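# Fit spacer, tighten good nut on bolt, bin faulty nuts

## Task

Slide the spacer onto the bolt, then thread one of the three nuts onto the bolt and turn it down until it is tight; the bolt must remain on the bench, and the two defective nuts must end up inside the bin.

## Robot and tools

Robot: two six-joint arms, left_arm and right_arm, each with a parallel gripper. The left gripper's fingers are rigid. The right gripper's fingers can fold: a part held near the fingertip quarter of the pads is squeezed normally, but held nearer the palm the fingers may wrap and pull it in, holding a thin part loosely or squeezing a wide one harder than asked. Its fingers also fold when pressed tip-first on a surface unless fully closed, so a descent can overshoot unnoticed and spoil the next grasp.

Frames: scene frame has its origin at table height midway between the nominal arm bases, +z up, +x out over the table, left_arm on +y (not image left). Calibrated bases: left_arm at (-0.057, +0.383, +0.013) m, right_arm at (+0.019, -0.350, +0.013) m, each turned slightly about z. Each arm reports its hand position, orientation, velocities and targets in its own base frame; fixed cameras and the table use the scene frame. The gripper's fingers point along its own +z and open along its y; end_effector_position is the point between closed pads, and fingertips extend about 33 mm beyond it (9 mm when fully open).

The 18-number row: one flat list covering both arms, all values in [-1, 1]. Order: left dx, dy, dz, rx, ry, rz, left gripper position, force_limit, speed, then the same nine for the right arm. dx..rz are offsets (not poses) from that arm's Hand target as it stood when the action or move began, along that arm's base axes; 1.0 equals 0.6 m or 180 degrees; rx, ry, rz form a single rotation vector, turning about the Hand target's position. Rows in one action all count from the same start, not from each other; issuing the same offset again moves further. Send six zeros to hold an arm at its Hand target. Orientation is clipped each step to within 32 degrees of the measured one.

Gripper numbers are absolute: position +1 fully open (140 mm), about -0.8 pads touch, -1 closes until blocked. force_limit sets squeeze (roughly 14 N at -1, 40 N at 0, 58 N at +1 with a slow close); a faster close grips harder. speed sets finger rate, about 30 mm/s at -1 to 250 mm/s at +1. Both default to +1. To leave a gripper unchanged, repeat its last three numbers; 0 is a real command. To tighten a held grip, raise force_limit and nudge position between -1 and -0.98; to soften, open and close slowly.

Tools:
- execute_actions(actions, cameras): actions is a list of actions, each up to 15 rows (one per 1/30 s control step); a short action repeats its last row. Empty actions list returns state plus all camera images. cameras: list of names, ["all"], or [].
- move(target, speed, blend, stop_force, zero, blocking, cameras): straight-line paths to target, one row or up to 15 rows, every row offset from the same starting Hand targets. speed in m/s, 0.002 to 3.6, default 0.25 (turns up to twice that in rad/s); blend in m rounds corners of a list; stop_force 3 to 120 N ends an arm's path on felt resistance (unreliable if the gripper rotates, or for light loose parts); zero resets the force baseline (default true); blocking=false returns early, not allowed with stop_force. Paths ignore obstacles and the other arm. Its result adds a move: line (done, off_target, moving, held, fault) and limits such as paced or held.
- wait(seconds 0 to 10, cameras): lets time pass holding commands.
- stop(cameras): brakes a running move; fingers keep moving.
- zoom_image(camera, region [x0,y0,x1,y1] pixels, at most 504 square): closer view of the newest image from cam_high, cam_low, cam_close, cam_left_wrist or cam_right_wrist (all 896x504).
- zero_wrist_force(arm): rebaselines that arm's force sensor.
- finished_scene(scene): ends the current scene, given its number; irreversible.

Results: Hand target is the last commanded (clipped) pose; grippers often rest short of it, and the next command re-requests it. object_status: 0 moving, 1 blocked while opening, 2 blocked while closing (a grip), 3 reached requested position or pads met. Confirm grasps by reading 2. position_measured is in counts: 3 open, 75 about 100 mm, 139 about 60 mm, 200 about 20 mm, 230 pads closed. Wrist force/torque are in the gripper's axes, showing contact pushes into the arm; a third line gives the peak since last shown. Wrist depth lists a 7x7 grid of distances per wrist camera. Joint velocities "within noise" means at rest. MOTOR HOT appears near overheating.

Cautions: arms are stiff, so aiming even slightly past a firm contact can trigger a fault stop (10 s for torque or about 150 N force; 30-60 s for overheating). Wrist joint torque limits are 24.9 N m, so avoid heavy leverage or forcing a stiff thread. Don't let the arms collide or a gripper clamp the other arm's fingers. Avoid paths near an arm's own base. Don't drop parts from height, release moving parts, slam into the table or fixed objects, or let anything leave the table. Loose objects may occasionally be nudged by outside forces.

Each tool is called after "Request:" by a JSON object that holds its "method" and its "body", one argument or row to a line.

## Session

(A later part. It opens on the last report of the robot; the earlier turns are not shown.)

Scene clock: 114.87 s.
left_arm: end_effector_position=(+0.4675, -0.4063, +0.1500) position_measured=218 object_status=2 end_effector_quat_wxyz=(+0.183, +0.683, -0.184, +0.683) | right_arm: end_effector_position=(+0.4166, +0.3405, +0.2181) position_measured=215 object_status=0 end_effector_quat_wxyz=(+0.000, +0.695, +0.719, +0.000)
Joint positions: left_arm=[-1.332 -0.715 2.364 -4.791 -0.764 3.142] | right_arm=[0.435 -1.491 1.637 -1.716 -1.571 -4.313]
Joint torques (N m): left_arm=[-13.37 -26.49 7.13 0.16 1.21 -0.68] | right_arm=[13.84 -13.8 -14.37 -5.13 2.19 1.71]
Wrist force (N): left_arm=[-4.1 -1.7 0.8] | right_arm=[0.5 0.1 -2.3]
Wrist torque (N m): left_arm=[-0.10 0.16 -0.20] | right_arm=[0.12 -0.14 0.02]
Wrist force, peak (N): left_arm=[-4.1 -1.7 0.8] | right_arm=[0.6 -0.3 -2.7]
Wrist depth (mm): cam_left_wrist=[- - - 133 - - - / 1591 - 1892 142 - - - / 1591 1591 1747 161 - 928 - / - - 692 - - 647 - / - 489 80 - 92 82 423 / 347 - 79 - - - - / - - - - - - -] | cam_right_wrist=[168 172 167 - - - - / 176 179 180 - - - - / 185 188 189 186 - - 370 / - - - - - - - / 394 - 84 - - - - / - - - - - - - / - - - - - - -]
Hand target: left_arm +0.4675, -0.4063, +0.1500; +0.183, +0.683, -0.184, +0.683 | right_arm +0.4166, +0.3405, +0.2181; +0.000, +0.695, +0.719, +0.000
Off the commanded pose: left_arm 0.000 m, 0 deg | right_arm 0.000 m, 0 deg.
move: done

Request:
{"method": "move", "body": {
  "target": [
    [0,0,0,0,0,0,-1,0,-1, 0,0,-0.000694,0,0,-0.8333,-1,0,-1],
    [0,0,0,0,0,0,-1,0,-1, 0,0,-0.001389,0,0,0.3333,-1,0,-1],
    [0,0,0,0,0,0,-1,0,-1, 0,0,-0.002083,0,0,-0.5,-1,0,-1],
    [0,0,0,0,0,0,-1,0,-1, 0,0,-0.002778,0,0,0.6667,-1,0,-1]
  ],
  "speed": 0.65,
  "blend": [0.0005,0.0005,0.0005,0],
  "cameras": ["cam_left_wrist", "cam_right_wrist"]
}}

Request:
{"method": "zoom_image", "body": {
  "camera": "cam_left_wrist",
  "region": [440, 110, 520, 200]
}}

Request:
{"method": "zoom_image", "body": {
  "camera": "cam_right_wrist",
  "region": [435, 190, 505, 260]
}}

Scene clock: 124.37 s.
left_arm: end_effector_position=(+0.4675, -0.4063, +0.1500) position_measured=218 object_status=2 end_effector_quat_wxyz=(+0.183, +0.683, -0.184, +0.683) | right_arm: end_effector_position=(+0.4166, +0.3405, +0.2164) position_measured=215 object_status=2 end_effector_quat_wxyz=(+0.000, -0.276, +0.961, +0.000)
Joint positions: left_arm=[-1.332 -0.715 2.364 -4.791 -0.764 3.142] | right_arm=[0.435 -1.491 1.641 -1.721 -1.571 6.159]
Joint torques (N m): left_arm=[9.64 -37.05 6.54 -0.23 1.14 -0.61] | right_arm=[13.79 -13.65 -29.38 0.44 -2.15 1.94]
Wrist force (N): left_arm=[-3.1 1.7 -1.2] | right_arm=[-2.9 0.2 -2.0]
Wrist torque (N m): left_arm=[-0.16 0.18 -0.14] | right_arm=[0.11 -0.22 0.00]
Wrist force, peak (N): left_arm=[-7.4 -2.4 0.4] | right_arm=[0.1 -6.2 -1.9]
Wrist depth (mm): cam_left_wrist=[- 1864 - 133 - - - / - - - 140 - - - / 1561 - 1444 161 - - - / - - - - - - - / 452 480 80 - 92 359 420 / - - 79 - - - - / - - - - - - -] | cam_right_wrist=[321 - - - 171 170 167 / - - 333 342 178 179 181 / - - - - 185 187 354 / - - - - - - 380 / - 396 84 - - - - / - - - - - - - / - - - - - - -]
Hand target: left_arm +0.4675, -0.4063, +0.1500; +0.183, +0.683, -0.184, +0.683 | right_arm +0.4166, +0.3405, +0.2164; +0.000, -0.276, +0.961, +0.000
Off the commanded pose: left_arm 0.000 m, 0 deg | right_arm 0.000 m, 0 deg.
move: done
Images, in order (width x height): cam_left_wrist 896x504, cam_right_wrist 896x504.

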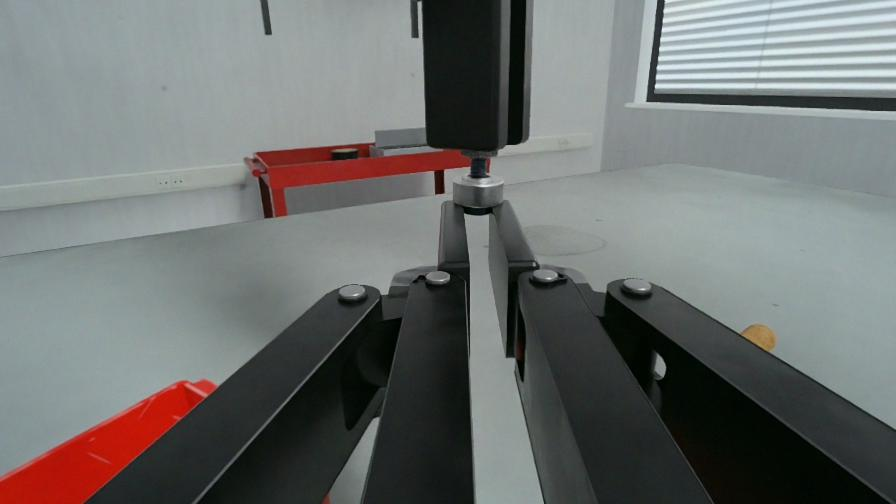

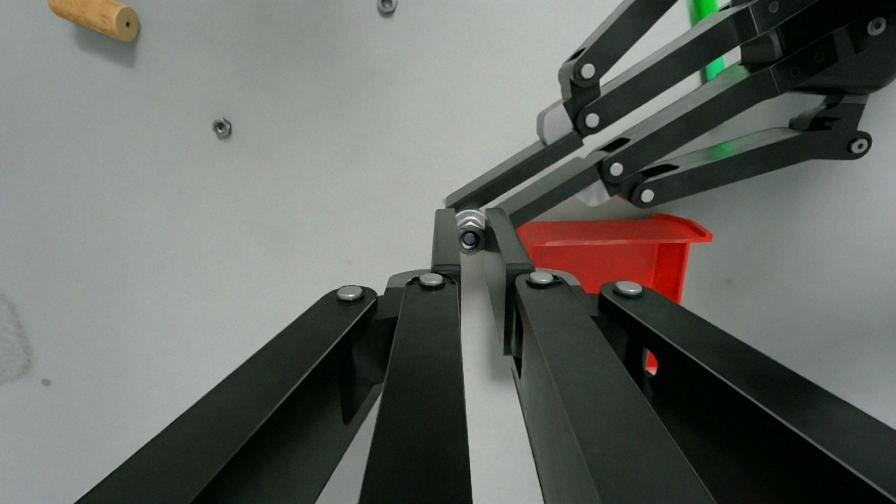

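Scaled by 5.600 from the camera's 896x504 image, which has a finer 1280x720 frame.

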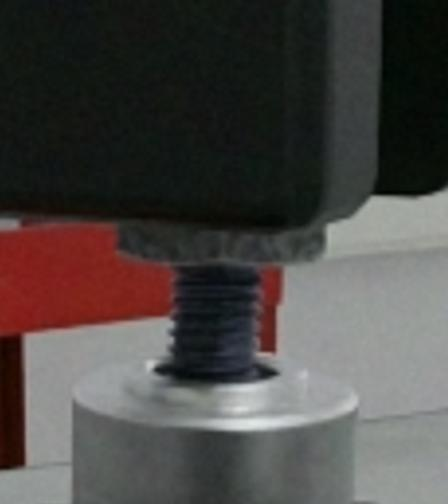

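Scaled by 7.200 from the camera's 896x504 image, which has a finer 1280x720 frame.

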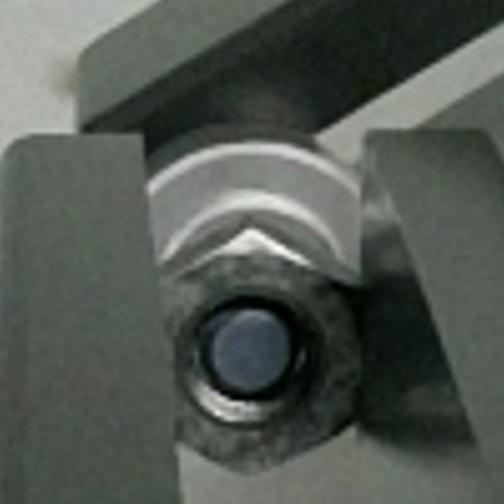

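Request:
{"method": "move", "body": {
  "target": [
    [0,0,0,0,0,0,-1,0,-1, 0,0,0,0,0,0,-0.5,0,-0.6],
    [0,0,0,0,0,0,-1,0,-1, 0,0,0,0,0,0.9167,-0.5,0,-0.6],
    [0,0,0,0,0,0,-1,0,-1, 0,0,0,0,0,-0.1667,-0.5,0,-0.6],
    [0,0,0,0,0,0,-1,0,-1, 0,0,0,0,0,0.75,-0.5,0,-0.6],
    [0,0,0,0,0,0,-1,0,-1, 0,0,0,0,0,-0.3333,-0.5,0,-0.6]
  ],
  "speed": [0.05, 0.9, 0.9, 0.9, 0.9],
  "blend": [0, 0.0005,0.0005,0.0005,0],
  "cameras": ["cam_left_wrist", "cam_right_wrist"]
}}

Request:
{"method": "zoom_image", "body": {
  "camera": "cam_right_wrist",
  "region": [435, 190, 505, 260]
}}

Scene clock: 132.97 s.
left_arm: end_effector_position=(+0.4675, -0.4063, +0.1500) position_measured=218 object_status=2 end_effector_quat_wxyz=(+0.183, +0.683, -0.184, +0.683) | right_arm: end_effector_position=(+0.4166, +0.3405, +0.2164) position_measured=192 object_status=3 end_effector_quat_wxyz=(+0.000, +0.242, +0.970, +0.000)
Joint positions: left_arm=[-1.332 -0.715 2.364 -4.791 -0.764 3.142] | right_arm=[0.435 -1.491 1.641 -1.721 -1.571 -5.36]
Joint torques (N m): left_arm=[11.01 -27.69 6.94 -0.29 1.14 -0.53] | right_arm=[-15 -37.74 -30.4 -0.85 2.27 -1.68]
Wrist force (N): left_arm=[-1.1 -0.9 0.5] | right_arm=[0.8 0.2 -0.1]
Wrist torque (N m): left_arm=[-0.04 0.15 -0.19] | right_arm=[0.07 -0.16 0.21]
Wrist force, peak (N): left_arm=[-3.4 1.5 -1.4] | right_arm=[-2.9 0.3 -2.0]
Wrist depth (mm): cam_left_wrist=[- - - 133 2425 - - / - - 1747 - 2449 2379 - / 1452 - 1427 1496 972 995 - / - - 637 - 570 - - / 450 - 80 - 92 82 419 / 361 - 79 - - - 340 / - - - - - - -] | cam_right_wrist=[- 321 - 168 171 - - / - - - 176 348 - - / - - - 184 - - - / - - - 145 - 374 382 / - - 90 - - - 406 / - - - - - - - / - - - - - - -]
Hand target: left_arm +0.4675, -0.4063, +0.1500; +0.183, +0.683, -0.184, +0.683 | right_arm +0.4166, +0.3405, +0.2164; +0.000, +0.242, +0.970, +0.000
Off the commanded pose: left_arm 0.000 m, 0 deg | right_arm 0.000 m, 0 deg.
move: done
Images, in order (width x height): cam_left_wrist 896x504, cam_right_wrist 896x504.

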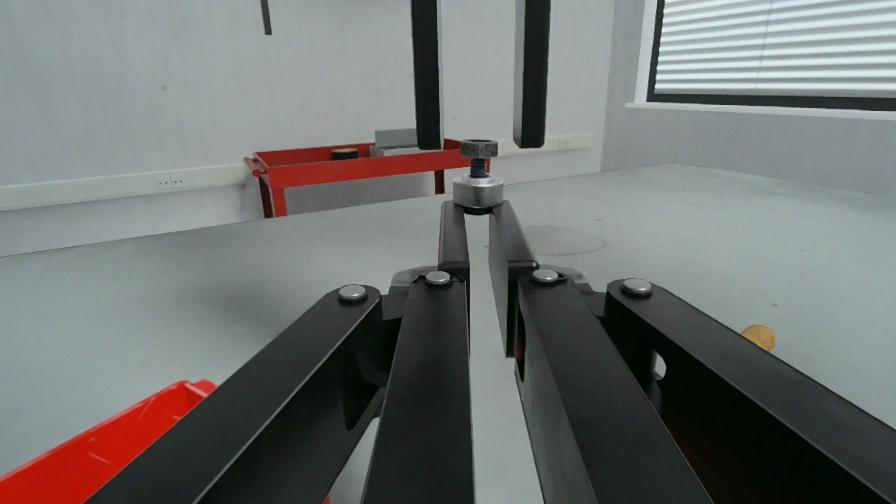

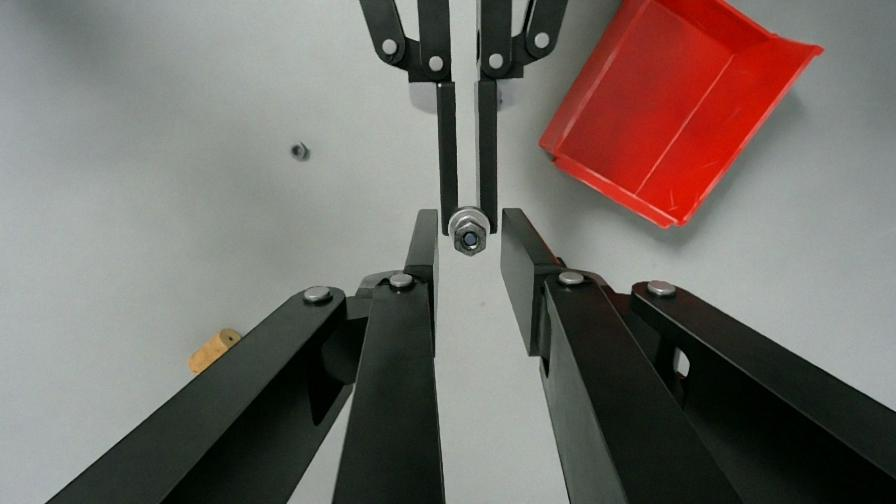

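Scaled by 7.200 from the camera's 896x504 image, which has a finer 1280x720 frame.

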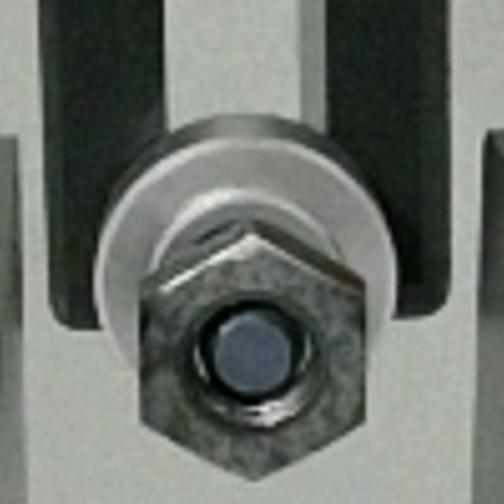

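Request:
{"method": "move", "body": {
  "target": [
    [0,0,0,0,0,0,-1,0,-1, 0,0,0,0,0,0,-1,0,-1],
    [0,0,0,0,0,0,-1,0,-1, 0,0,-0.000764,0,0,-0.9167,-1,0,-1],
    [0,0,0,0,0,0,-1,0,-1, 0,0,-0.001528,0,0,0.1667,-1,0,-1],
    [0,0,0,0,0,0,-1,0,-1, 0,0,-0.002292,0,0,-0.75,-1,0,-1],
    [0,0,0,0,0,0,-1,0,-1, 0,0,-0.003056,0,0,0.3333,-1,0,-1]
  ],
  "speed": [0.05, 0.85, 0.85, 0.85, 0.85],
  "blend": [0, 0.0005,0.0005,0.0005,0],
  "cameras": ["cam_left_wrist"]
}}

Request:
{"method": "zoom_image", "body": {
  "camera": "cam_left_wrist",
  "region": [440, 110, 520, 200]
}}

Scene clock: 142.17 s.
left_arm: end_effector_position=(+0.4675, -0.4063, +0.1500) position_measured=218 object_status=2 end_effector_quat_wxyz=(+0.183, +0.683, -0.184, +0.683) | right_arm: end_effector_position=(+0.4166, +0.3405, +0.2146) position_measured=215 object_status=2 end_effector_quat_wxyz=(+0.000, -0.276, +0.961, +0.000)
Joint positions: left_arm=[-1.332 -0.715 2.364 -4.791 -0.764 3.142] | right_arm=[0.435 -1.491 1.645 -1.726 -1.571 6.159]
Joint torques (N m): left_arm=[-5.78 -27.42 -4.81 -0.42 0.99 -0.64] | right_arm=[14.42 -13.95 -30.2 0.65 -2.02 1.73]
Wrist force (N): left_arm=[-4.4 0.1 -0.9] | right_arm=[-2.3 -1.1 -2.4]
Wrist torque (N m): left_arm=[-0.13 0.16 -0.16] | right_arm=[-0.03 -0.03 0.01]
Wrist force, peak (N): left_arm=[-4.4 -3.7 -10.9] | right_arm=[1.3 -13.0 -1.9]
Wrist depth (mm): cam_left_wrist=[- - - 133 - 2425 - / - - - 141 - 1921 - / - - 1514 158 - - - / - - - 125 111 - - / - - 80 - 92 87 394 / 343 - 79 - - - 342 / - - - - - - -] | cam_right_wrist=[315 302 - - 170 170 165 / - - - - 176 177 180 / - - 357 353 184 185 - / - 371 - - - - - / - - 84 - - - - / 420 - - - - - - / - - - - - - -]
Hand target: left_arm +0.4675, -0.4063, +0.1500; +0.183, +0.683, -0.184, +0.683 | right_arm +0.4166, +0.3405, +0.2146; +0.000, -0.276, +0.961, +0.000
Off the commanded pose: left_arm 0.000 m, 0 deg | right_arm 0.000 m, 0 deg.
move: done
Images, in order (width x height): cam_left_wrist 896x504.

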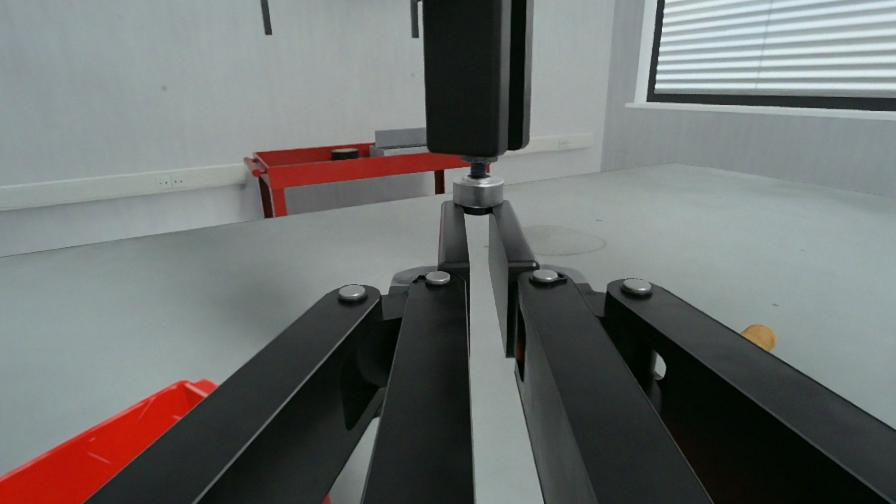

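Scaled by 5.600 from the camera's 896x504 image, which has a finer 1280x720 frame.

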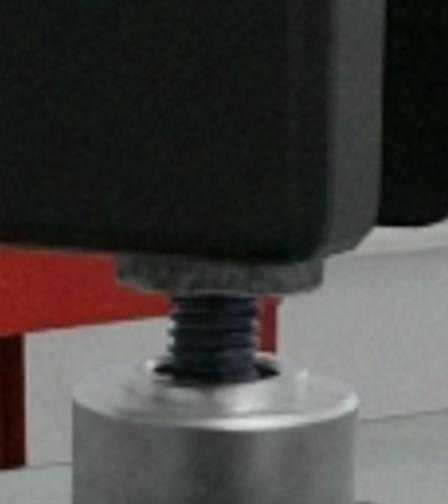

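Request:
{"method": "move", "body": {
  "target": [
    [0,0,0,0,0,0,-1,0,-1, 0,0,0,0,0,0,-0.5,0,-0.6],
    [0,0,0,0,0,0,-1,0,-1, 0,0,0,0,0,0.9167,-0.5,0,-0.6],
    [0,0,0,0,0,0,-1,0,-1, 0,0,0,0,0,-0.1667,-0.5,0,-0.6],
    [0,0,0,0,0,0,-1,0,-1, 0,0,0,0,0,0.75,-0.5,0,-0.6],
    [0,0,0,0,0,0,-1,0,-1, 0,0,0,0,0,-0.3333,-0.5,0,-0.6]
  ],
  "speed": [0.05, 0.9, 0.9, 0.9, 0.9],
  "blend": [0, 0.0005,0.0005,0.0005,0],
  "cameras": ["cam_right_wrist"]
}}

Request:
{"method": "zoom_image", "body": {
  "camera": "cam_right_wrist",
  "region": [435, 190, 505, 260]
}}

Scene clock: 150.60 s.
left_arm: end_effector_position=(+0.4675, -0.4063, +0.1500) position_measured=218 object_status=2 end_effector_quat_wxyz=(+0.183, +0.683, -0.184, +0.683) | right_arm: end_effector_position=(+0.4166, +0.3405, +0.2146) position_measured=192 object_status=3 end_effector_quat_wxyz=(+0.000, +0.242, +0.970, +0.000)
Joint positions: left_arm=[-1.332 -0.715 2.364 -4.791 -0.764 3.142] | right_arm=[0.435 -1.49 1.645 -1.725 -1.571 -5.36]
Joint torques (N m): left_arm=[-12.29 -27.61 -7.83 -0.59 1.5 -0.39] | right_arm=[-13.91 -38.77 -31.46 -0.49 2.48 -1.5]
Wrist force (N): left_arm=[-1.1 -1.1 0.6] | right_arm=[0.1 -0.6 -0.2]
Wrist torque (N m): left_arm=[-0.06 0.14 -0.20] | right_arm=[-0.08 0.00 0.21]
Wrist force, peak (N): left_arm=[-4.6 0.0 -1.1] | right_arm=[-2.3 -1.1 -2.9]
Wrist depth (mm): cam_left_wrist=[- - - 2099 2806 2498 - / - 1936 - - 143 - - / 1435 1676 1388 161 - 905 - / - 631 710 126 - 679 554 / 453 - 80 - 92 86 400 / 360 - 79 - - - - / - - - - - - -] | cam_right_wrist=[- - - 166 172 329 - / - - - 175 - - - / - - - 184 - - - / - - - 167 - - - / - - 90 - - - - / - - - - - - - / - - - - - - -]
Hand target: left_arm +0.4675, -0.4063, +0.1500; +0.183, +0.683, -0.184, +0.683 | right_arm +0.4166, +0.3405, +0.2146; +0.000, +0.242, +0.970, +0.000
Off the commanded pose: left_arm 0.000 m, 0 deg | right_arm 0.000 m, 0 deg.
move: done
Images, in order (width x height): cam_right_wrist 896x504.

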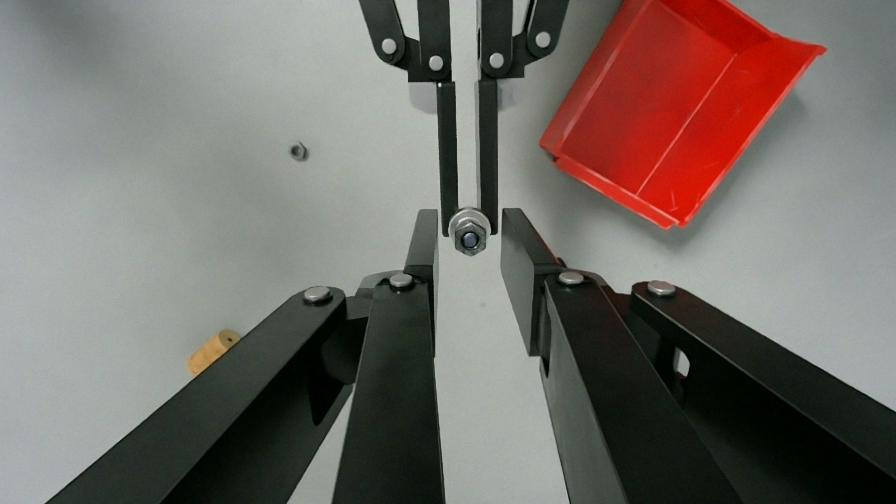

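Scaled by 7.200 from the camera's 896x504 image, which has a finer 1280x720 frame.

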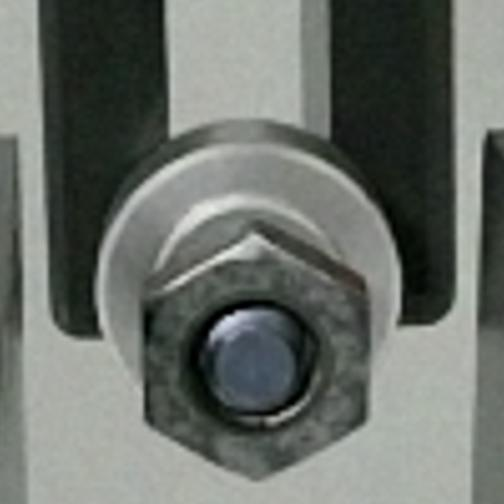

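Request:
{"method": "move", "body": {
  "target": [
    [0,0,0,0,0,0,-1,0,-1, 0,0,0,0,0,0,-1,0,-1],
    [0,0,0,0,0,0,-1,0,-1, 0,0,-0.000764,0,0,-0.9167,-1,0,-1],
    [0,0,0,0,0,0,-1,0,-1, 0,0,-0.001528,0,0,0.1667,-1,0,-1],
    [0,0,0,0,0,0,-1,0,-1, 0,0,-0.002292,0,0,-0.75,-1,0,-1],
    [0,0,0,0,0,0,-1,0,-1, 0,0,-0.003056,0,0,0.3333,-1,0,-1]
  ],
  "speed": [0.05, 0.8, 0.8, 0.8, 0.8],
  "blend": [0, 0.0005,0.0005,0.0005,0],
  "cameras": ["cam_left_wrist"]
}}

Request:
{"method": "zoom_image", "body": {
  "camera": "cam_left_wrist",
  "region": [440, 110, 520, 200]
}}

Request:
{"method": "move", "body": {
  "target": [
    [0,0,0,0,0,0,-1,0,-1, 0,0,0,0,0,0,-0.5,0,-0.6],
    [0,0,0,0,0,0,-1,0,-1, 0,0,0,0,0,0.9167,-0.5,0,-0.6],
    [0,0,0,0,0,0,-1,0,-1, 0,0,0,0,0,-0.1667,-0.5,0,-0.6],
    [0,0,0,0,0,0,-1,0,-1, 0,0,0,0,0,0.75,-0.5,0,-0.6],
    [0,0,0,0,0,0,-1,0,-1, 0,0,0,0,0,-0.3333,-0.5,0,-0.6]
  ],
  "speed": [0.05, 0.9, 0.9, 0.9, 0.9],
  "blend": [0, 0.0005,0.0005,0.0005,0],
  "cameras": ["cam_right_wrist", "cam_left_wrist"]
}}

Request:
{"method": "zoom_image", "body": {
  "camera": "cam_right_wrist",
  "region": [435, 190, 505, 260]
}}

Request:
{"method": "zoom_image", "body": {
  "camera": "cam_left_wrist",
  "region": [440, 110, 520, 200]
}}

Scene clock: 160.47 s.
left_arm: end_effector_position=(+0.4675, -0.4063, +0.1500) position_measured=218 object_status=2 end_effector_quat_wxyz=(+0.183, +0.683, -0.184, +0.683) | right_arm: end_effector_position=(+0.4166, +0.3405, +0.2128) position_measured=215 object_status=2 end_effector_quat_wxyz=(+0.000, -0.276, +0.961, +0.000)
Joint positions: left_arm=[-1.332 -0.715 2.364 -4.791 -0.764 3.142] | right_arm=[0.435 -1.49 1.649 -1.73 -1.571 6.159]
Joint torques (N m): left_arm=[-9.42 -28.11 -6.68 -0.81 0.77 -0.34] | right_arm=[13.45 -12.15 -28.04 1.03 -2.18 1.76]
Wrist force (N): left_arm=[-5.0 0.9 -1.4] | right_arm=[-2.9 -1.4 -2.8]
Wrist torque (N m): left_arm=[-0.11 0.20 -0.16] | right_arm=[-0.08 -0.08 0.00]
Wrist force, peak (N): left_arm=[-6.0 -2.5 -9.0] | right_arm=[-1.1 -10.4 -4.4]
Wrist depth (mm): cam_left_wrist=[- 2402 - 133 - - - / - - - 140 2473 - - / 1591 - 1411 155 2686 - - / - - 686 - - - - / 423 - 80 - 92 83 407 / 379 - 79 - - - 340 / - - - - - - -] | cam_right_wrist=[292 - 324 - 168 168 163 / - 329 333 - 174 175 180 / - - - - 182 183 182 / 383 - - - - - - / - 422 84 - - - - / - - - - - - - / - - - - - - -]
Hand target: left_arm +0.4675, -0.4063, +0.1500; +0.183, +0.683, -0.184, +0.683 | right_arm +0.4166, +0.3405, +0.2128; +0.000, -0.276, +0.961, +0.000
Off the commanded pose: left_arm 0.000 m, 0 deg | right_arm 0.000 m, 0 deg.
move: done
Images, in order (width x height): cam_left_wrist 896x504.

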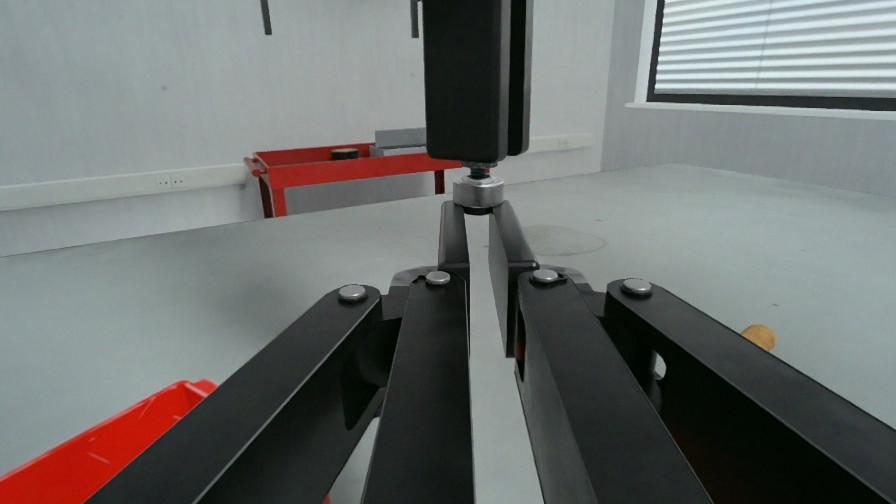

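Scaled by 5.600 from the camera's 896x504 image, which has a finer 1280x720 frame.

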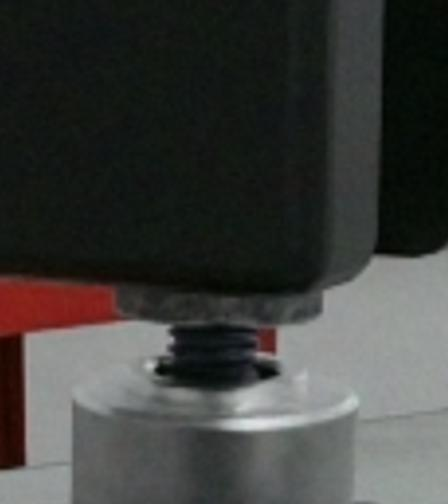

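Scene clock: 168.53 s.
left_arm: end_effector_position=(+0.4675, -0.4063, +0.1500) position_measured=218 object_status=2 end_effector_quat_wxyz=(+0.183, +0.683, -0.184, +0.683) | right_arm: end_effector_position=(+0.4166, +0.3405, +0.2128) position_measured=192 object_status=3 end_effector_quat_wxyz=(+0.000, +0.242, +0.970, +0.000)
Joint positions: left_arm=[-1.332 -0.715 2.364 -4.791 -0.764 3.142] | right_arm=[0.435 -1.49 1.649 -1.73 -1.571 -5.36]
Joint torques (N m): left_arm=[-6.19 -28.66 -5.11 -0.99 1.73 -0.36] | right_arm=[-13.33 -37.75 -32.55 -0.75 2.45 -1.54]
Wrist force (N): left_arm=[-0.9 -1.1 0.5] | right_arm=[0.1 -0.8 -0.2]
Wrist torque (N m): left_arm=[-0.07 0.11 -0.19] | right_arm=[-0.15 -0.02 0.21]
Wrist force, peak (N): left_arm=[-4.6 1.0 -1.5] | right_arm=[-2.5 -1.4 -3.2]
Wrist depth (mm): cam_left_wrist=[- - - - - - - / - - - - 142 - - / - - 1469 158 2099 889 - / - 614 - - 623 608 - / 427 476 80 - 92 357 398 / 359 - 79 - - - 340 / - - - - - - -] | cam_right_wrist=[315 319 - 163 314 - - / - - - 175 340 - - / - - - 182 339 299 356 / - - - 167 107 379 - / - - 90 - - - - / - - - - - - - / - - - - - - -]
Hand target: left_arm +0.4675, -0.4063, +0.1500; +0.183, +0.683, -0.184, +0.683 | right_arm +0.4166, +0.3405, +0.2128; +0.000, +0.242, +0.970, +0.000
Off the commanded pose: left_arm 0.000 m, 0 deg | right_arm 0.000 m, 0 deg.
move: done
Images, in order (width x height): cam_left_wrist 896x504, cam_right_wrist 896x504.

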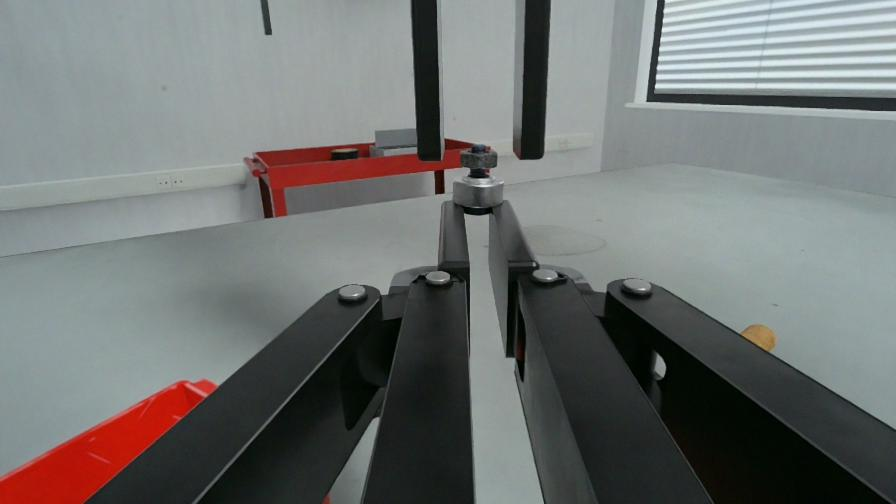

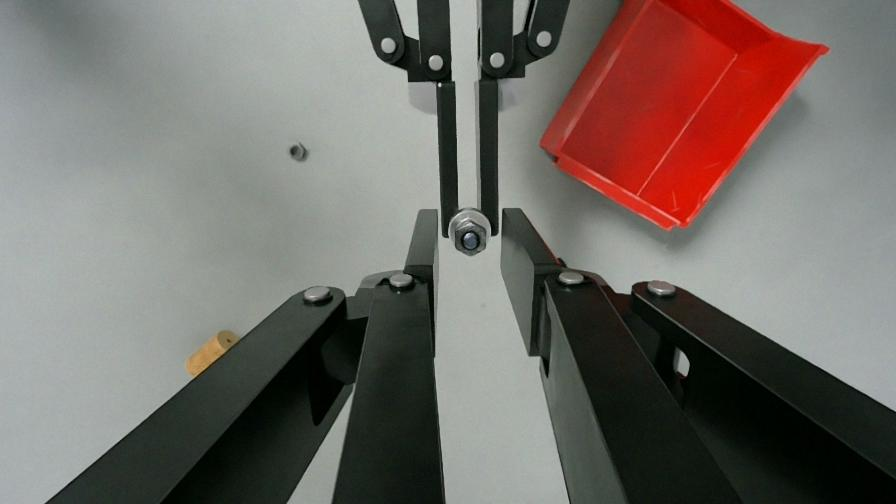

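Scaled by 7.200 from the camera's 896x504 image, which has a finer 1280x720 frame.

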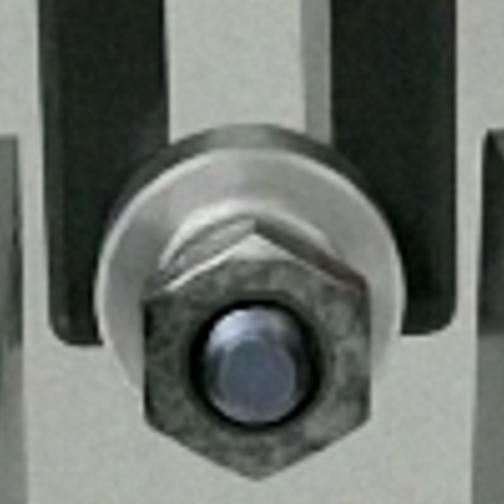

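Scaled by 5.600 from the camera's 896x504 image, which has a finer 1280x720 frame.

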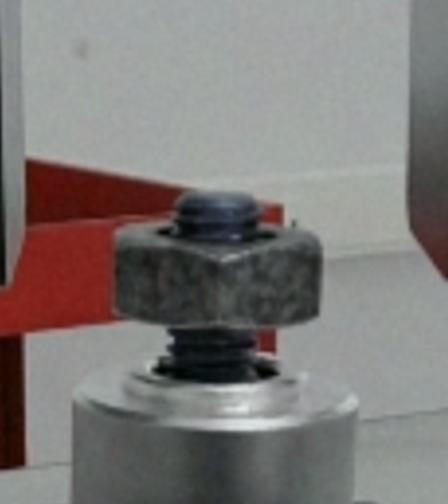

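Request:
{"method": "move", "body": {
  "target": [
    [0,0,0,0,0,0,-1,0,-1, 0,0,0,0,0,0,-1,0,-1],
    [0,0,0,0,0,0,-1,0,-1, 0,0,-0.000764,0,0,-0.9167,-1,0,-1],
    [0,0,0,0,0,0,-1,0,-1, 0,0,-0.001528,0,0,0.1667,-1,0,-1],
    [0,0,0,0,0,0,-1,0,-1, 0,0,-0.002292,0,0,-0.75,-1,0,-1],
    [0,0,0,0,0,0,-1,0,-1, 0,0,-0.003056,0,0,0.3333,-1,0,-1]
  ],
  "speed": [0.05, 0.8, 0.8, 0.8, 0.8],
  "blend": [0, 0.0005,0.0005,0.0005,0]
}}

Request:
{"method": "move", "body": {
  "target": [
    [0,0,0,0,0,0,-1,0,-1, 0,0,0,0,0,0,-0.5,0,-0.6],
    [0,0,0,0,0,0,-1,0,-1, 0,0,0,0,0,0.9167,-0.5,0,-0.6],
    [0,0,0,0,0,0,-1,0,-1, 0,0,0,0,0,-0.1667,-0.5,0,-0.6],
    [0,0,0,0,0,0,-1,0,-1, 0,0,0,0,0,0.75,-0.5,0,-0.6],
    [0,0,0,0,0,0,-1,0,-1, 0,0,0,0,0,-0.3333,-0.5,0,-0.6]
  ],
  "speed": [0.05, 0.9, 0.9, 0.9, 0.9],
  "blend": [0, 0.0005,0.0005,0.0005,0],
  "cameras": ["cam_right_wrist", "cam_left_wrist"]
}}

Request:
{"method": "zoom_image", "body": {
  "camera": "cam_right_wrist",
  "region": [435, 190, 505, 260]
}}

Request:
{"method": "zoom_image", "body": {
  "camera": "cam_left_wrist",
  "region": [440, 110, 520, 200]
}}

Scene clock: 178.37 s.
left_arm: end_effector_position=(+0.4675, -0.4063, +0.1500) position_measured=218 object_status=2 end_effector_quat_wxyz=(+0.183, +0.683, -0.184, +0.683) | right_arm: end_effector_position=(+0.4166, +0.3405, +0.2109) position_measured=215 object_status=2 end_effector_quat_wxyz=(+0.000, -0.276, +0.961, +0.000)
Joint positions: left_arm=[-1.332 -0.715 2.364 -4.791 -0.764 3.142] | right_arm=[0.435 -1.489 1.653 -1.735 -1.571 6.159]
Joint torques (N m): left_arm=[-2.51 -27.85 -4.02 -1.18 -0.35 -0.35] | right_arm=[15.38 -12.1 -28.61 0.86 -2.26 1.69]
Wrist force (N): left_arm=[-5.2 1.2 -1.7] | right_arm=[-3.5 -1.6 -2.6]
Wrist torque (N m): left_arm=[-0.19 0.19 -0.14] | right_arm=[-0.20 -0.07 0.00]
Wrist force, peak (N): left_arm=[-3.4 -1.9 -12.4] | right_arm=[1.6 -13.7 -1.8]
Wrist depth (mm): cam_left_wrist=[- - - 133 1982 - - / - - - 140 - - - / 1561 1688 1452 152 - - - / - - 712 - 617 - - / - 463 80 - 92 86 389 / - - 78 - - - 358 / - - - - - - -] | cam_right_wrist=[292 - - - 162 165 162 / - - - - 173 173 179 / - - - - 181 181 350 / - - - - 310 369 386 / 410 - 84 - - - - / - - - - - - - / - - - - - - -]
Hand target: left_arm +0.4675, -0.4063, +0.1500; +0.183, +0.683, -0.184, +0.683 | right_arm +0.4166, +0.3405, +0.2109; +0.000, -0.276, +0.961, +0.000
Off the commanded pose: left_arm 0.000 m, 0 deg | right_arm 0.000 m, 0 deg.
move: done

Scene clock: 186.43 s.
left_arm: end_effector_position=(+0.4675, -0.4063, +0.1500) position_measured=218 object_status=2 end_effector_quat_wxyz=(+0.183, +0.683, -0.184, +0.683) | right_arm: end_effector_position=(+0.4166, +0.3405, +0.2109) position_measured=192 object_status=3 end_effector_quat_wxyz=(+0.000, +0.242, +0.970, +0.000)
Joint positions: left_arm=[-1.332 -0.715 2.364 -4.791 -0.764 3.142] | right_arm=[0.435 -1.489 1.653 -1.735 -1.571 -5.36]
Joint torques (N m): left_arm=[0.43 -28.19 -2.41 -1.39 -1.61 -0.26] | right_arm=[-13.6 -36.98 -31.99 -0.6 2.54 -1.81]
Wrist force (N): left_arm=[-1.1 -1.2 0.5] | right_arm=[0.2 -1.2 0.3]
Wrist torque (N m): left_arm=[-0.09 0.14 -0.19] | right_arm=[-0.23 -0.04 0.21]
Wrist force, peak (N): left_arm=[-5.0 1.1 -1.5] | right_arm=[-3.6 -1.5 -3.3]
Wrist depth (mm): cam_left_wrist=[- - - - - - - / - - - - - - - / - 1797 1487 160 838 939 883 / - - - - 611 608 663 / 454 - 80 - 92 359 399 / 358 - 78 - - - 355 / - - - - - - -] | cam_right_wrist=[- - - 163 - - - / - - - 171 - - - / - - - 177 351 - - / - - - 166 - - - / 399 - 90 - - - 426 / - - - - - - - / - - - - - - -]
Hand target: left_arm +0.4675, -0.4063, +0.1500; +0.183, +0.683, -0.184, +0.683 | right_arm +0.4166, +0.3405, +0.2109; +0.000, +0.242, +0.970, +0.000
Off the commanded pose: left_arm 0.000 m, 0 deg | right_arm 0.000 m, 0 deg.
move: done
Images, in order (width x height): cam_left_wrist 896x504, cam_right_wrist 896x504.

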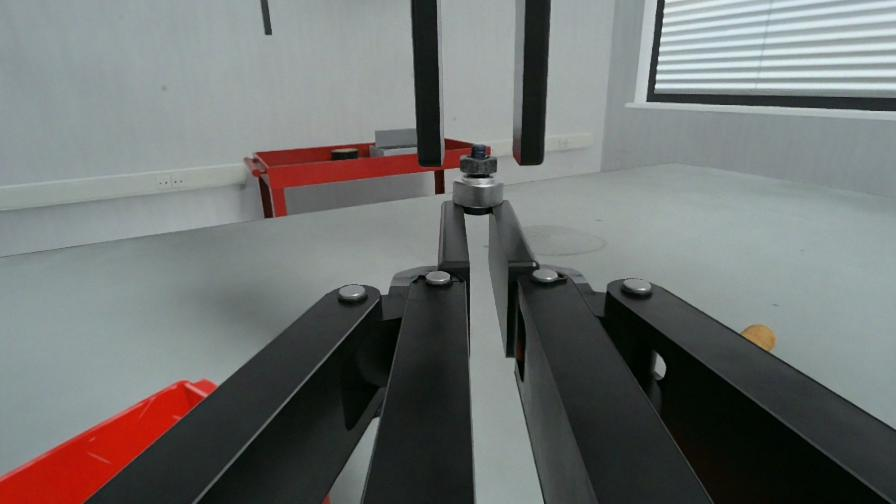

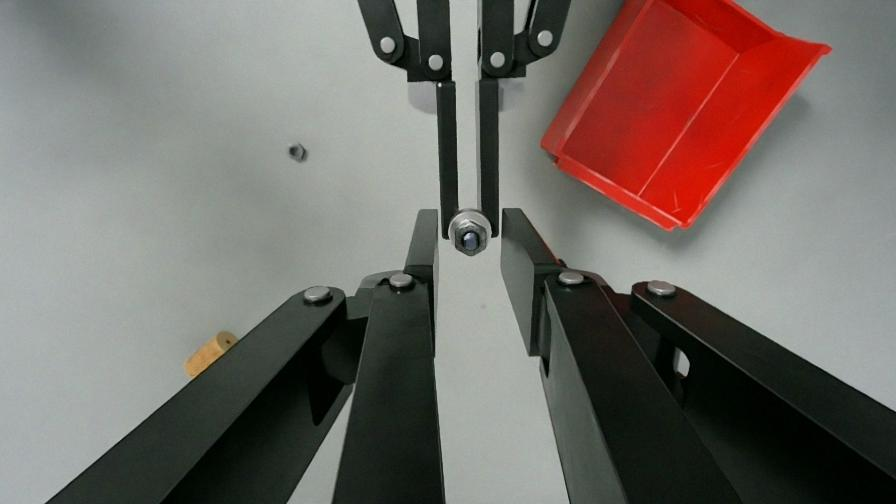

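Scaled by 7.200 from the camera's 896x504 image, which has a finer 1280x720 frame.

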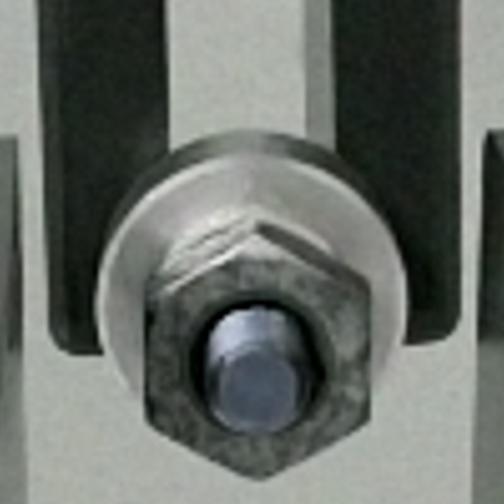

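Scaled by 5.600 from the camera's 896x504 image, which has a finer 1280x720 frame.

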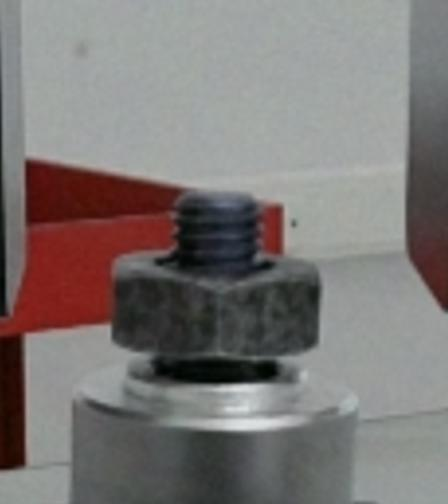

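Request:
{"method": "move", "body": {
  "target": [
    [0,0,0,0,0,0,-1,0,-1, 0,0,0,0,0,0,-1,0,-1],
    [0,0,0,0,0,0,-1,0,-1, 0,0,-0.000764,0,0,-0.9167,-1,0,-1],
    [0,0,0,0,0,0,-1,0,-1, 0,0,-0.001528,0,0,0.1667,-1,0,-1],
    [0,0,0,0,0,0,-1,0,-1, 0,0,-0.002292,0,0,-0.75,-1,0,-1],
    [0,0,0,0,0,0,-1,0,-1, 0,0,-0.003056,0,0,0.3333,-1,0,-1]
  ],
  "speed": [0.05, 0.8, 0.8, 0.8, 0.8],
  "blend": [0, 0.0005,0.0005,0.0005,0]
}}

Request:
{"method": "move", "body": {
  "target": [
    [0,0,0,0,0,0,-1,0,-1, 0,0,0,0,0,0,-0.5,0,-0.6],
    [0,0,0,0,0,0,-1,0,-1, 0,0,0,0,0,0.9167,-0.5,0,-0.6],
    [0,0,0,0,0,0,-1,0,-1, 0,0,0,0,0,-0.1667,-0.5,0,-0.6],
    [0,0,0,0,0,0,-1,0,-1, 0,0,0,0,0,0.75,-0.5,0,-0.6],
    [0,0,0,0,0,0,-1,0,-1, 0,0,0,0,0,-0.3333,-0.5,0,-0.6]
  ],
  "speed": [0.05, 0.9, 0.9, 0.9, 0.9],
  "blend": [0, 0.0005,0.0005,0.0005,0],
  "cameras": ["cam_right_wrist", "cam_left_wrist"]
}}

Request:
{"method": "zoom_image", "body": {
  "camera": "cam_right_wrist",
  "region": [435, 190, 505, 260]
}}

Request:
{"method": "zoom_image", "body": {
  "camera": "cam_left_wrist",
  "region": [450, 140, 510, 200]
}}

Scene clock: 196.37 s.
left_arm: end_effector_position=(+0.4675, -0.4063, +0.1500) position_measured=218 object_status=2 end_effector_quat_wxyz=(+0.183, +0.683, -0.184, +0.683) | right_arm: end_effector_position=(+0.4166, +0.3405, +0.2091) position_measured=215 object_status=2 end_effector_quat_wxyz=(+0.000, -0.276, +0.961, +0.000)
Joint positions: left_arm=[-1.332 -0.715 2.364 -4.791 -0.764 3.142] | right_arm=[0.435 -1.489 1.657 -1.74 -1.571 6.159]
Joint torques (N m): left_arm=[4.61 -34.58 -1.08 -1.65 1.13 -0.12] | right_arm=[19.43 -9.12 -20.28 5.76 0.75 2.17]
Wrist force (N): left_arm=[-16.6 4.0 -14.1] | right_arm=[-14.0 -11.2 -12.0]
Wrist torque (N m): left_arm=[-0.66 0.59 -0.01] | right_arm=[0.18 0.04 -0.47]
Wrist force, peak (N): left_arm=[-12.9 1.1 -20.7] | right_arm=[-8.0 -21.5 -10.1]
Wrist depth (mm): cam_left_wrist=[- 1611 - 133 2379 - - / 1561 - - 141 2575 - - / - - 1427 154 - - 1654 / 1601 - - 138 108 - 614 / 451 477 80 - 92 86 419 / 368 - 78 - - - - / - - - - - - -] | cam_right_wrist=[304 - - - 169 164 161 / - - - - 172 172 176 / - - - - 179 179 - / - - 386 - - - - / 394 - 84 - - - - / - - - - - - - / - - - - - - -]
Hand target: left_arm +0.4675, -0.4063, +0.1500; +0.183, +0.683, -0.184, +0.683 | right_arm +0.4166, +0.3405, +0.2091; +0.000, -0.276, +0.961, +0.000
Off the commanded pose: left_arm 0.000 m, 0 deg | right_arm 0.000 m, 0 deg.
move: done

Scene clock: 204.43 s.
left_arm: end_effector_position=(+0.4675, -0.4063, +0.1500) position_measured=218 object_status=2 end_effector_quat_wxyz=(+0.183, +0.683, -0.184, +0.683) | right_arm: end_effector_position=(+0.4166, +0.3405, +0.2091) position_measured=192 object_status=3 end_effector_quat_wxyz=(+0.000, +0.242, +0.970, +0.000)
Joint positions: left_arm=[-1.332 -0.715 2.364 -4.791 -0.764 3.142] | right_arm=[0.435 -1.488 1.657 -1.739 -1.571 -5.36]
Joint torques (N m): left_arm=[8.55 -37.21 0.88 -3.43 -1.5 -0.13] | right_arm=[-13.49 -37.85 -31.05 -0.82 2.27 -1.66]
Wrist force (N): left_arm=[-0.8 -0.6 0.8] | right_arm=[-0.8 -0.9 0.6]
Wrist torque (N m): left_arm=[0.04 0.09 -0.20] | right_arm=[-0.17 0.19 0.21]
Wrist force, peak (N): left_arm=[-16.6 3.9 -14.2] | right_arm=[-14.0 -11.7 -12.6]
Wrist depth (mm): cam_left_wrist=[1403 - - 2014 2549 - - / 1496 - - 2291 2230 - - / 1561 1921 1435 160 972 1024 - / - - 757 - 623 688 - / 434 - 80 - 92 83 391 / 363 - 78 - - - 339 / - - - - - - -] | cam_right_wrist=[- - - 161 - - - / - - - 170 - - 332 / 350 - - 181 - - 364 / - - - 167 108 - - / - - 90 - - - - / - - - - - - - / - - - - - - -]
Hand target: left_arm +0.4675, -0.4063, +0.1500; +0.183, +0.683, -0.184, +0.683 | right_arm +0.4166, +0.3405, +0.2091; +0.000, +0.242, +0.970, +0.000
Off the commanded pose: left_arm 0.000 m, 0 deg | right_arm 0.000 m, 0 deg.
move: done
Images, in order (width x height): cam_left_wrist 896x504, cam_right_wrist 896x504.

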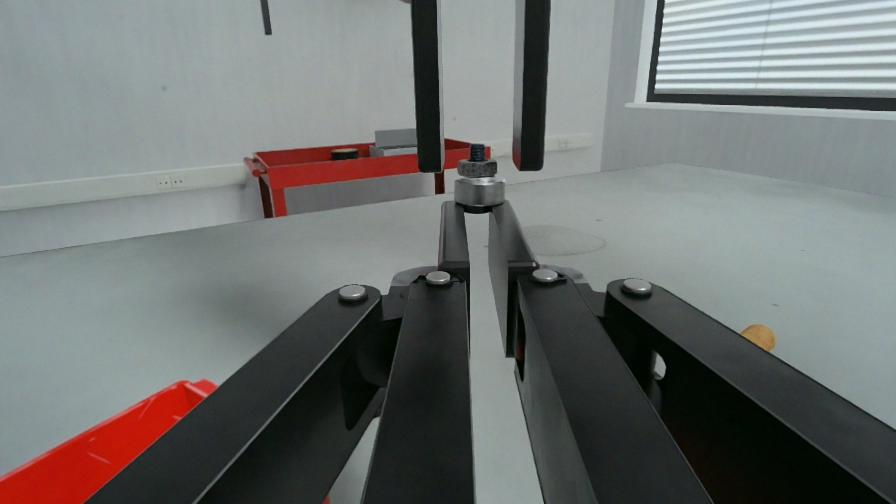

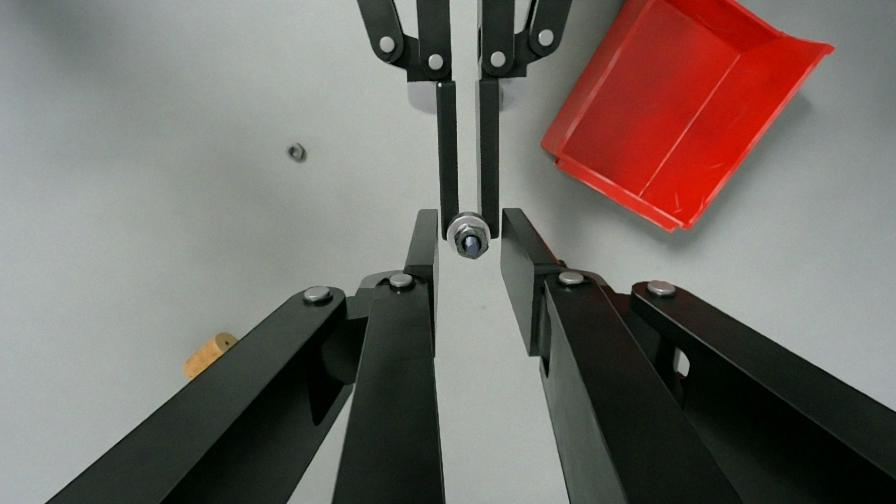

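Scaled by 7.200 from the camera's 896x504 image, which has a finer 1280x720 frame.

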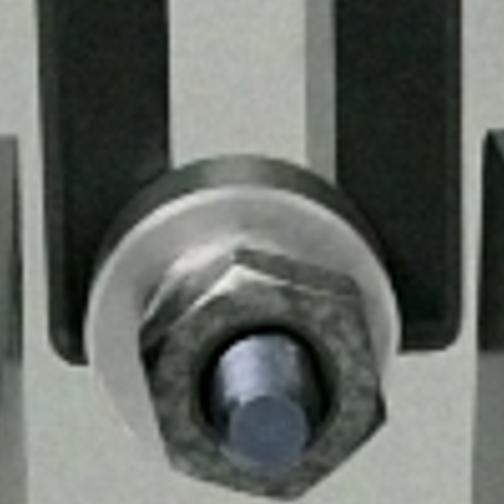

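Scaled by 8.400 from the camera's 896x504 image, which has a finer 1280x720 frame.

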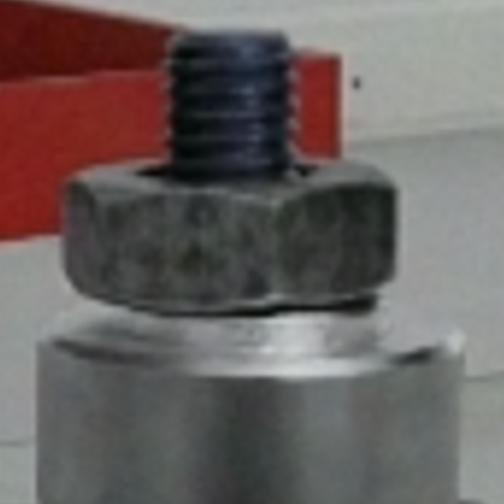

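Request:
{"method": "move", "body": {
  "target": [
    [0,0,0,0,0,0,-0.98,1,-1, 0.0022,0,0,0,0,0.0694,-0.5,0,-0.6]
  ],
  "speed": 0.1,
  "cameras": ["cam_right_wrist", "cam_left_wrist"]
}}

Request:
{"method": "zoom_image", "body": {
  "camera": "cam_right_wrist",
  "region": [435, 190, 505, 260]
}}

Request:
{"method": "zoom_image", "body": {
  "camera": "cam_left_wrist",
  "region": [440, 140, 520, 220]
}}

Scene clock: 207.53 s.
left_arm: end_effector_position=(+0.4675, -0.4063, +0.1500) position_measured=220 object_status=2 end_effector_quat_wxyz=(+0.183, +0.683, -0.184, +0.683) | right_arm: end_effector_position=(+0.4179, +0.3405, +0.2091) position_measured=192 object_status=3 end_effector_quat_wxyz=(+0.000, +0.135, +0.991, +0.000)
Joint positions: left_arm=[-1.332 -0.715 2.364 -4.791 -0.764 3.142] | right_arm=[0.434 -1.486 1.654 -1.739 -1.571 -5.579]
Joint torques (N m): left_arm=[9.35 -37.19 0.68 -4.12 -1.48 -0.11] | right_arm=[-14.79 -15.02 -31.06 -0.81 2.61 -1.4]
Wrist force (N): left_arm=[-0.5 -0.7 0.7] | right_arm=[-0.9 -1.2 0.7]
Wrist torque (N m): left_arm=[0.02 0.02 -0.19] | right_arm=[-0.23 0.20 0.21]
Wrist force, peak (N): left_arm=[-0.7 -0.9 1.2] | right_arm=[-1.0 -1.4 0.6]
Wrist depth (mm): cam_left_wrist=[- - - 1936 2549 - 1665 / 1523 - - 1878 2356 1982 - / 1469 - 1427 159 - - - / - - 728 - 107 - - / 456 449 80 - 92 86 448 / 359 - 78 - - - - / - - - - - - -] | cam_right_wrist=[318 - 321 162 164 314 - / 319 - 331 - - - - / - - - 179 - - - / - - - 168 129 - - / - - 90 - - - - / - - - - - - - / - - - - - - -]
Hand target: left_arm +0.4675, -0.4063, +0.1500; +0.183, +0.683, -0.184, +0.683 | right_arm +0.4179, +0.3405, +0.2091; +0.000, +0.135, +0.991, +0.000
Off the commanded pose: left_arm 0.000 m, 0 deg | right_arm 0.000 m, 0 deg.
move: done
Images, in order (width x height): cam_left_wrist 896x504, cam_right_wrist 896x504.

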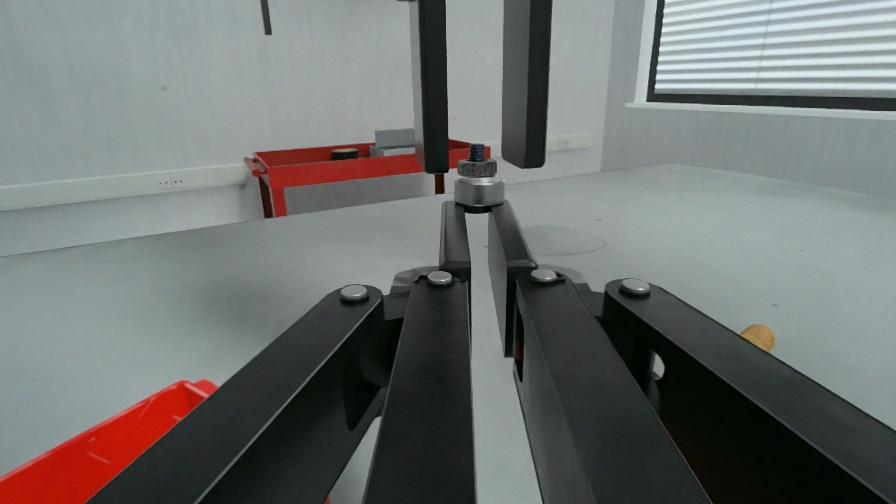

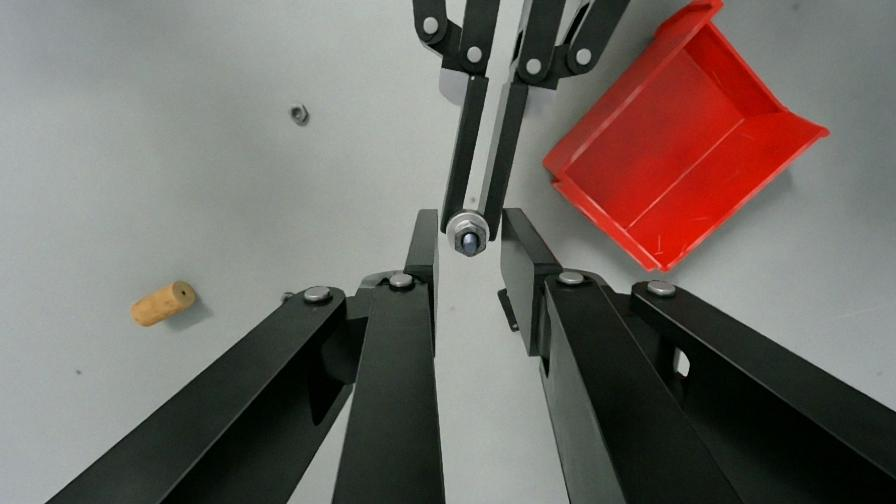

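Scaled by 7.200 from the camera's 896x504 image, which has a finer 1280x720 frame.

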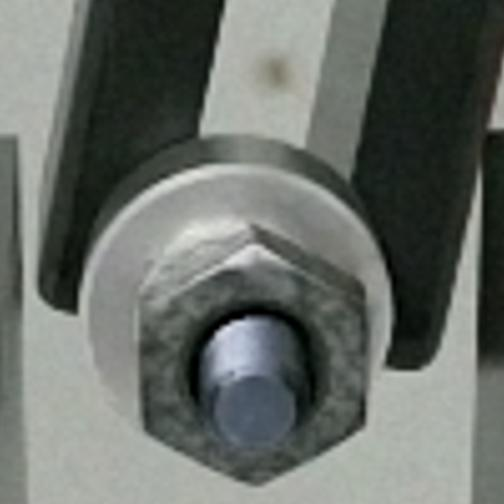

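Scaled by 6.300 from the camera's 896x504 image, which has a finer 1280x720 frame.

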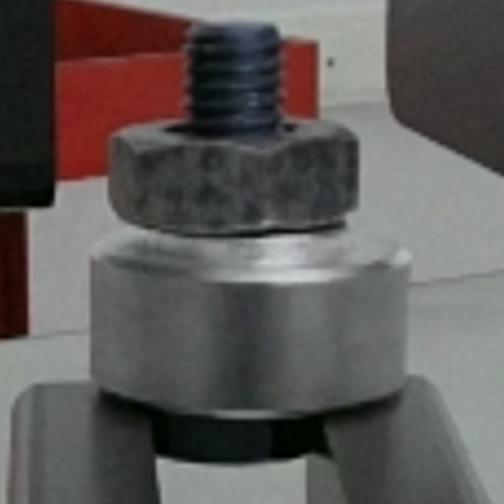

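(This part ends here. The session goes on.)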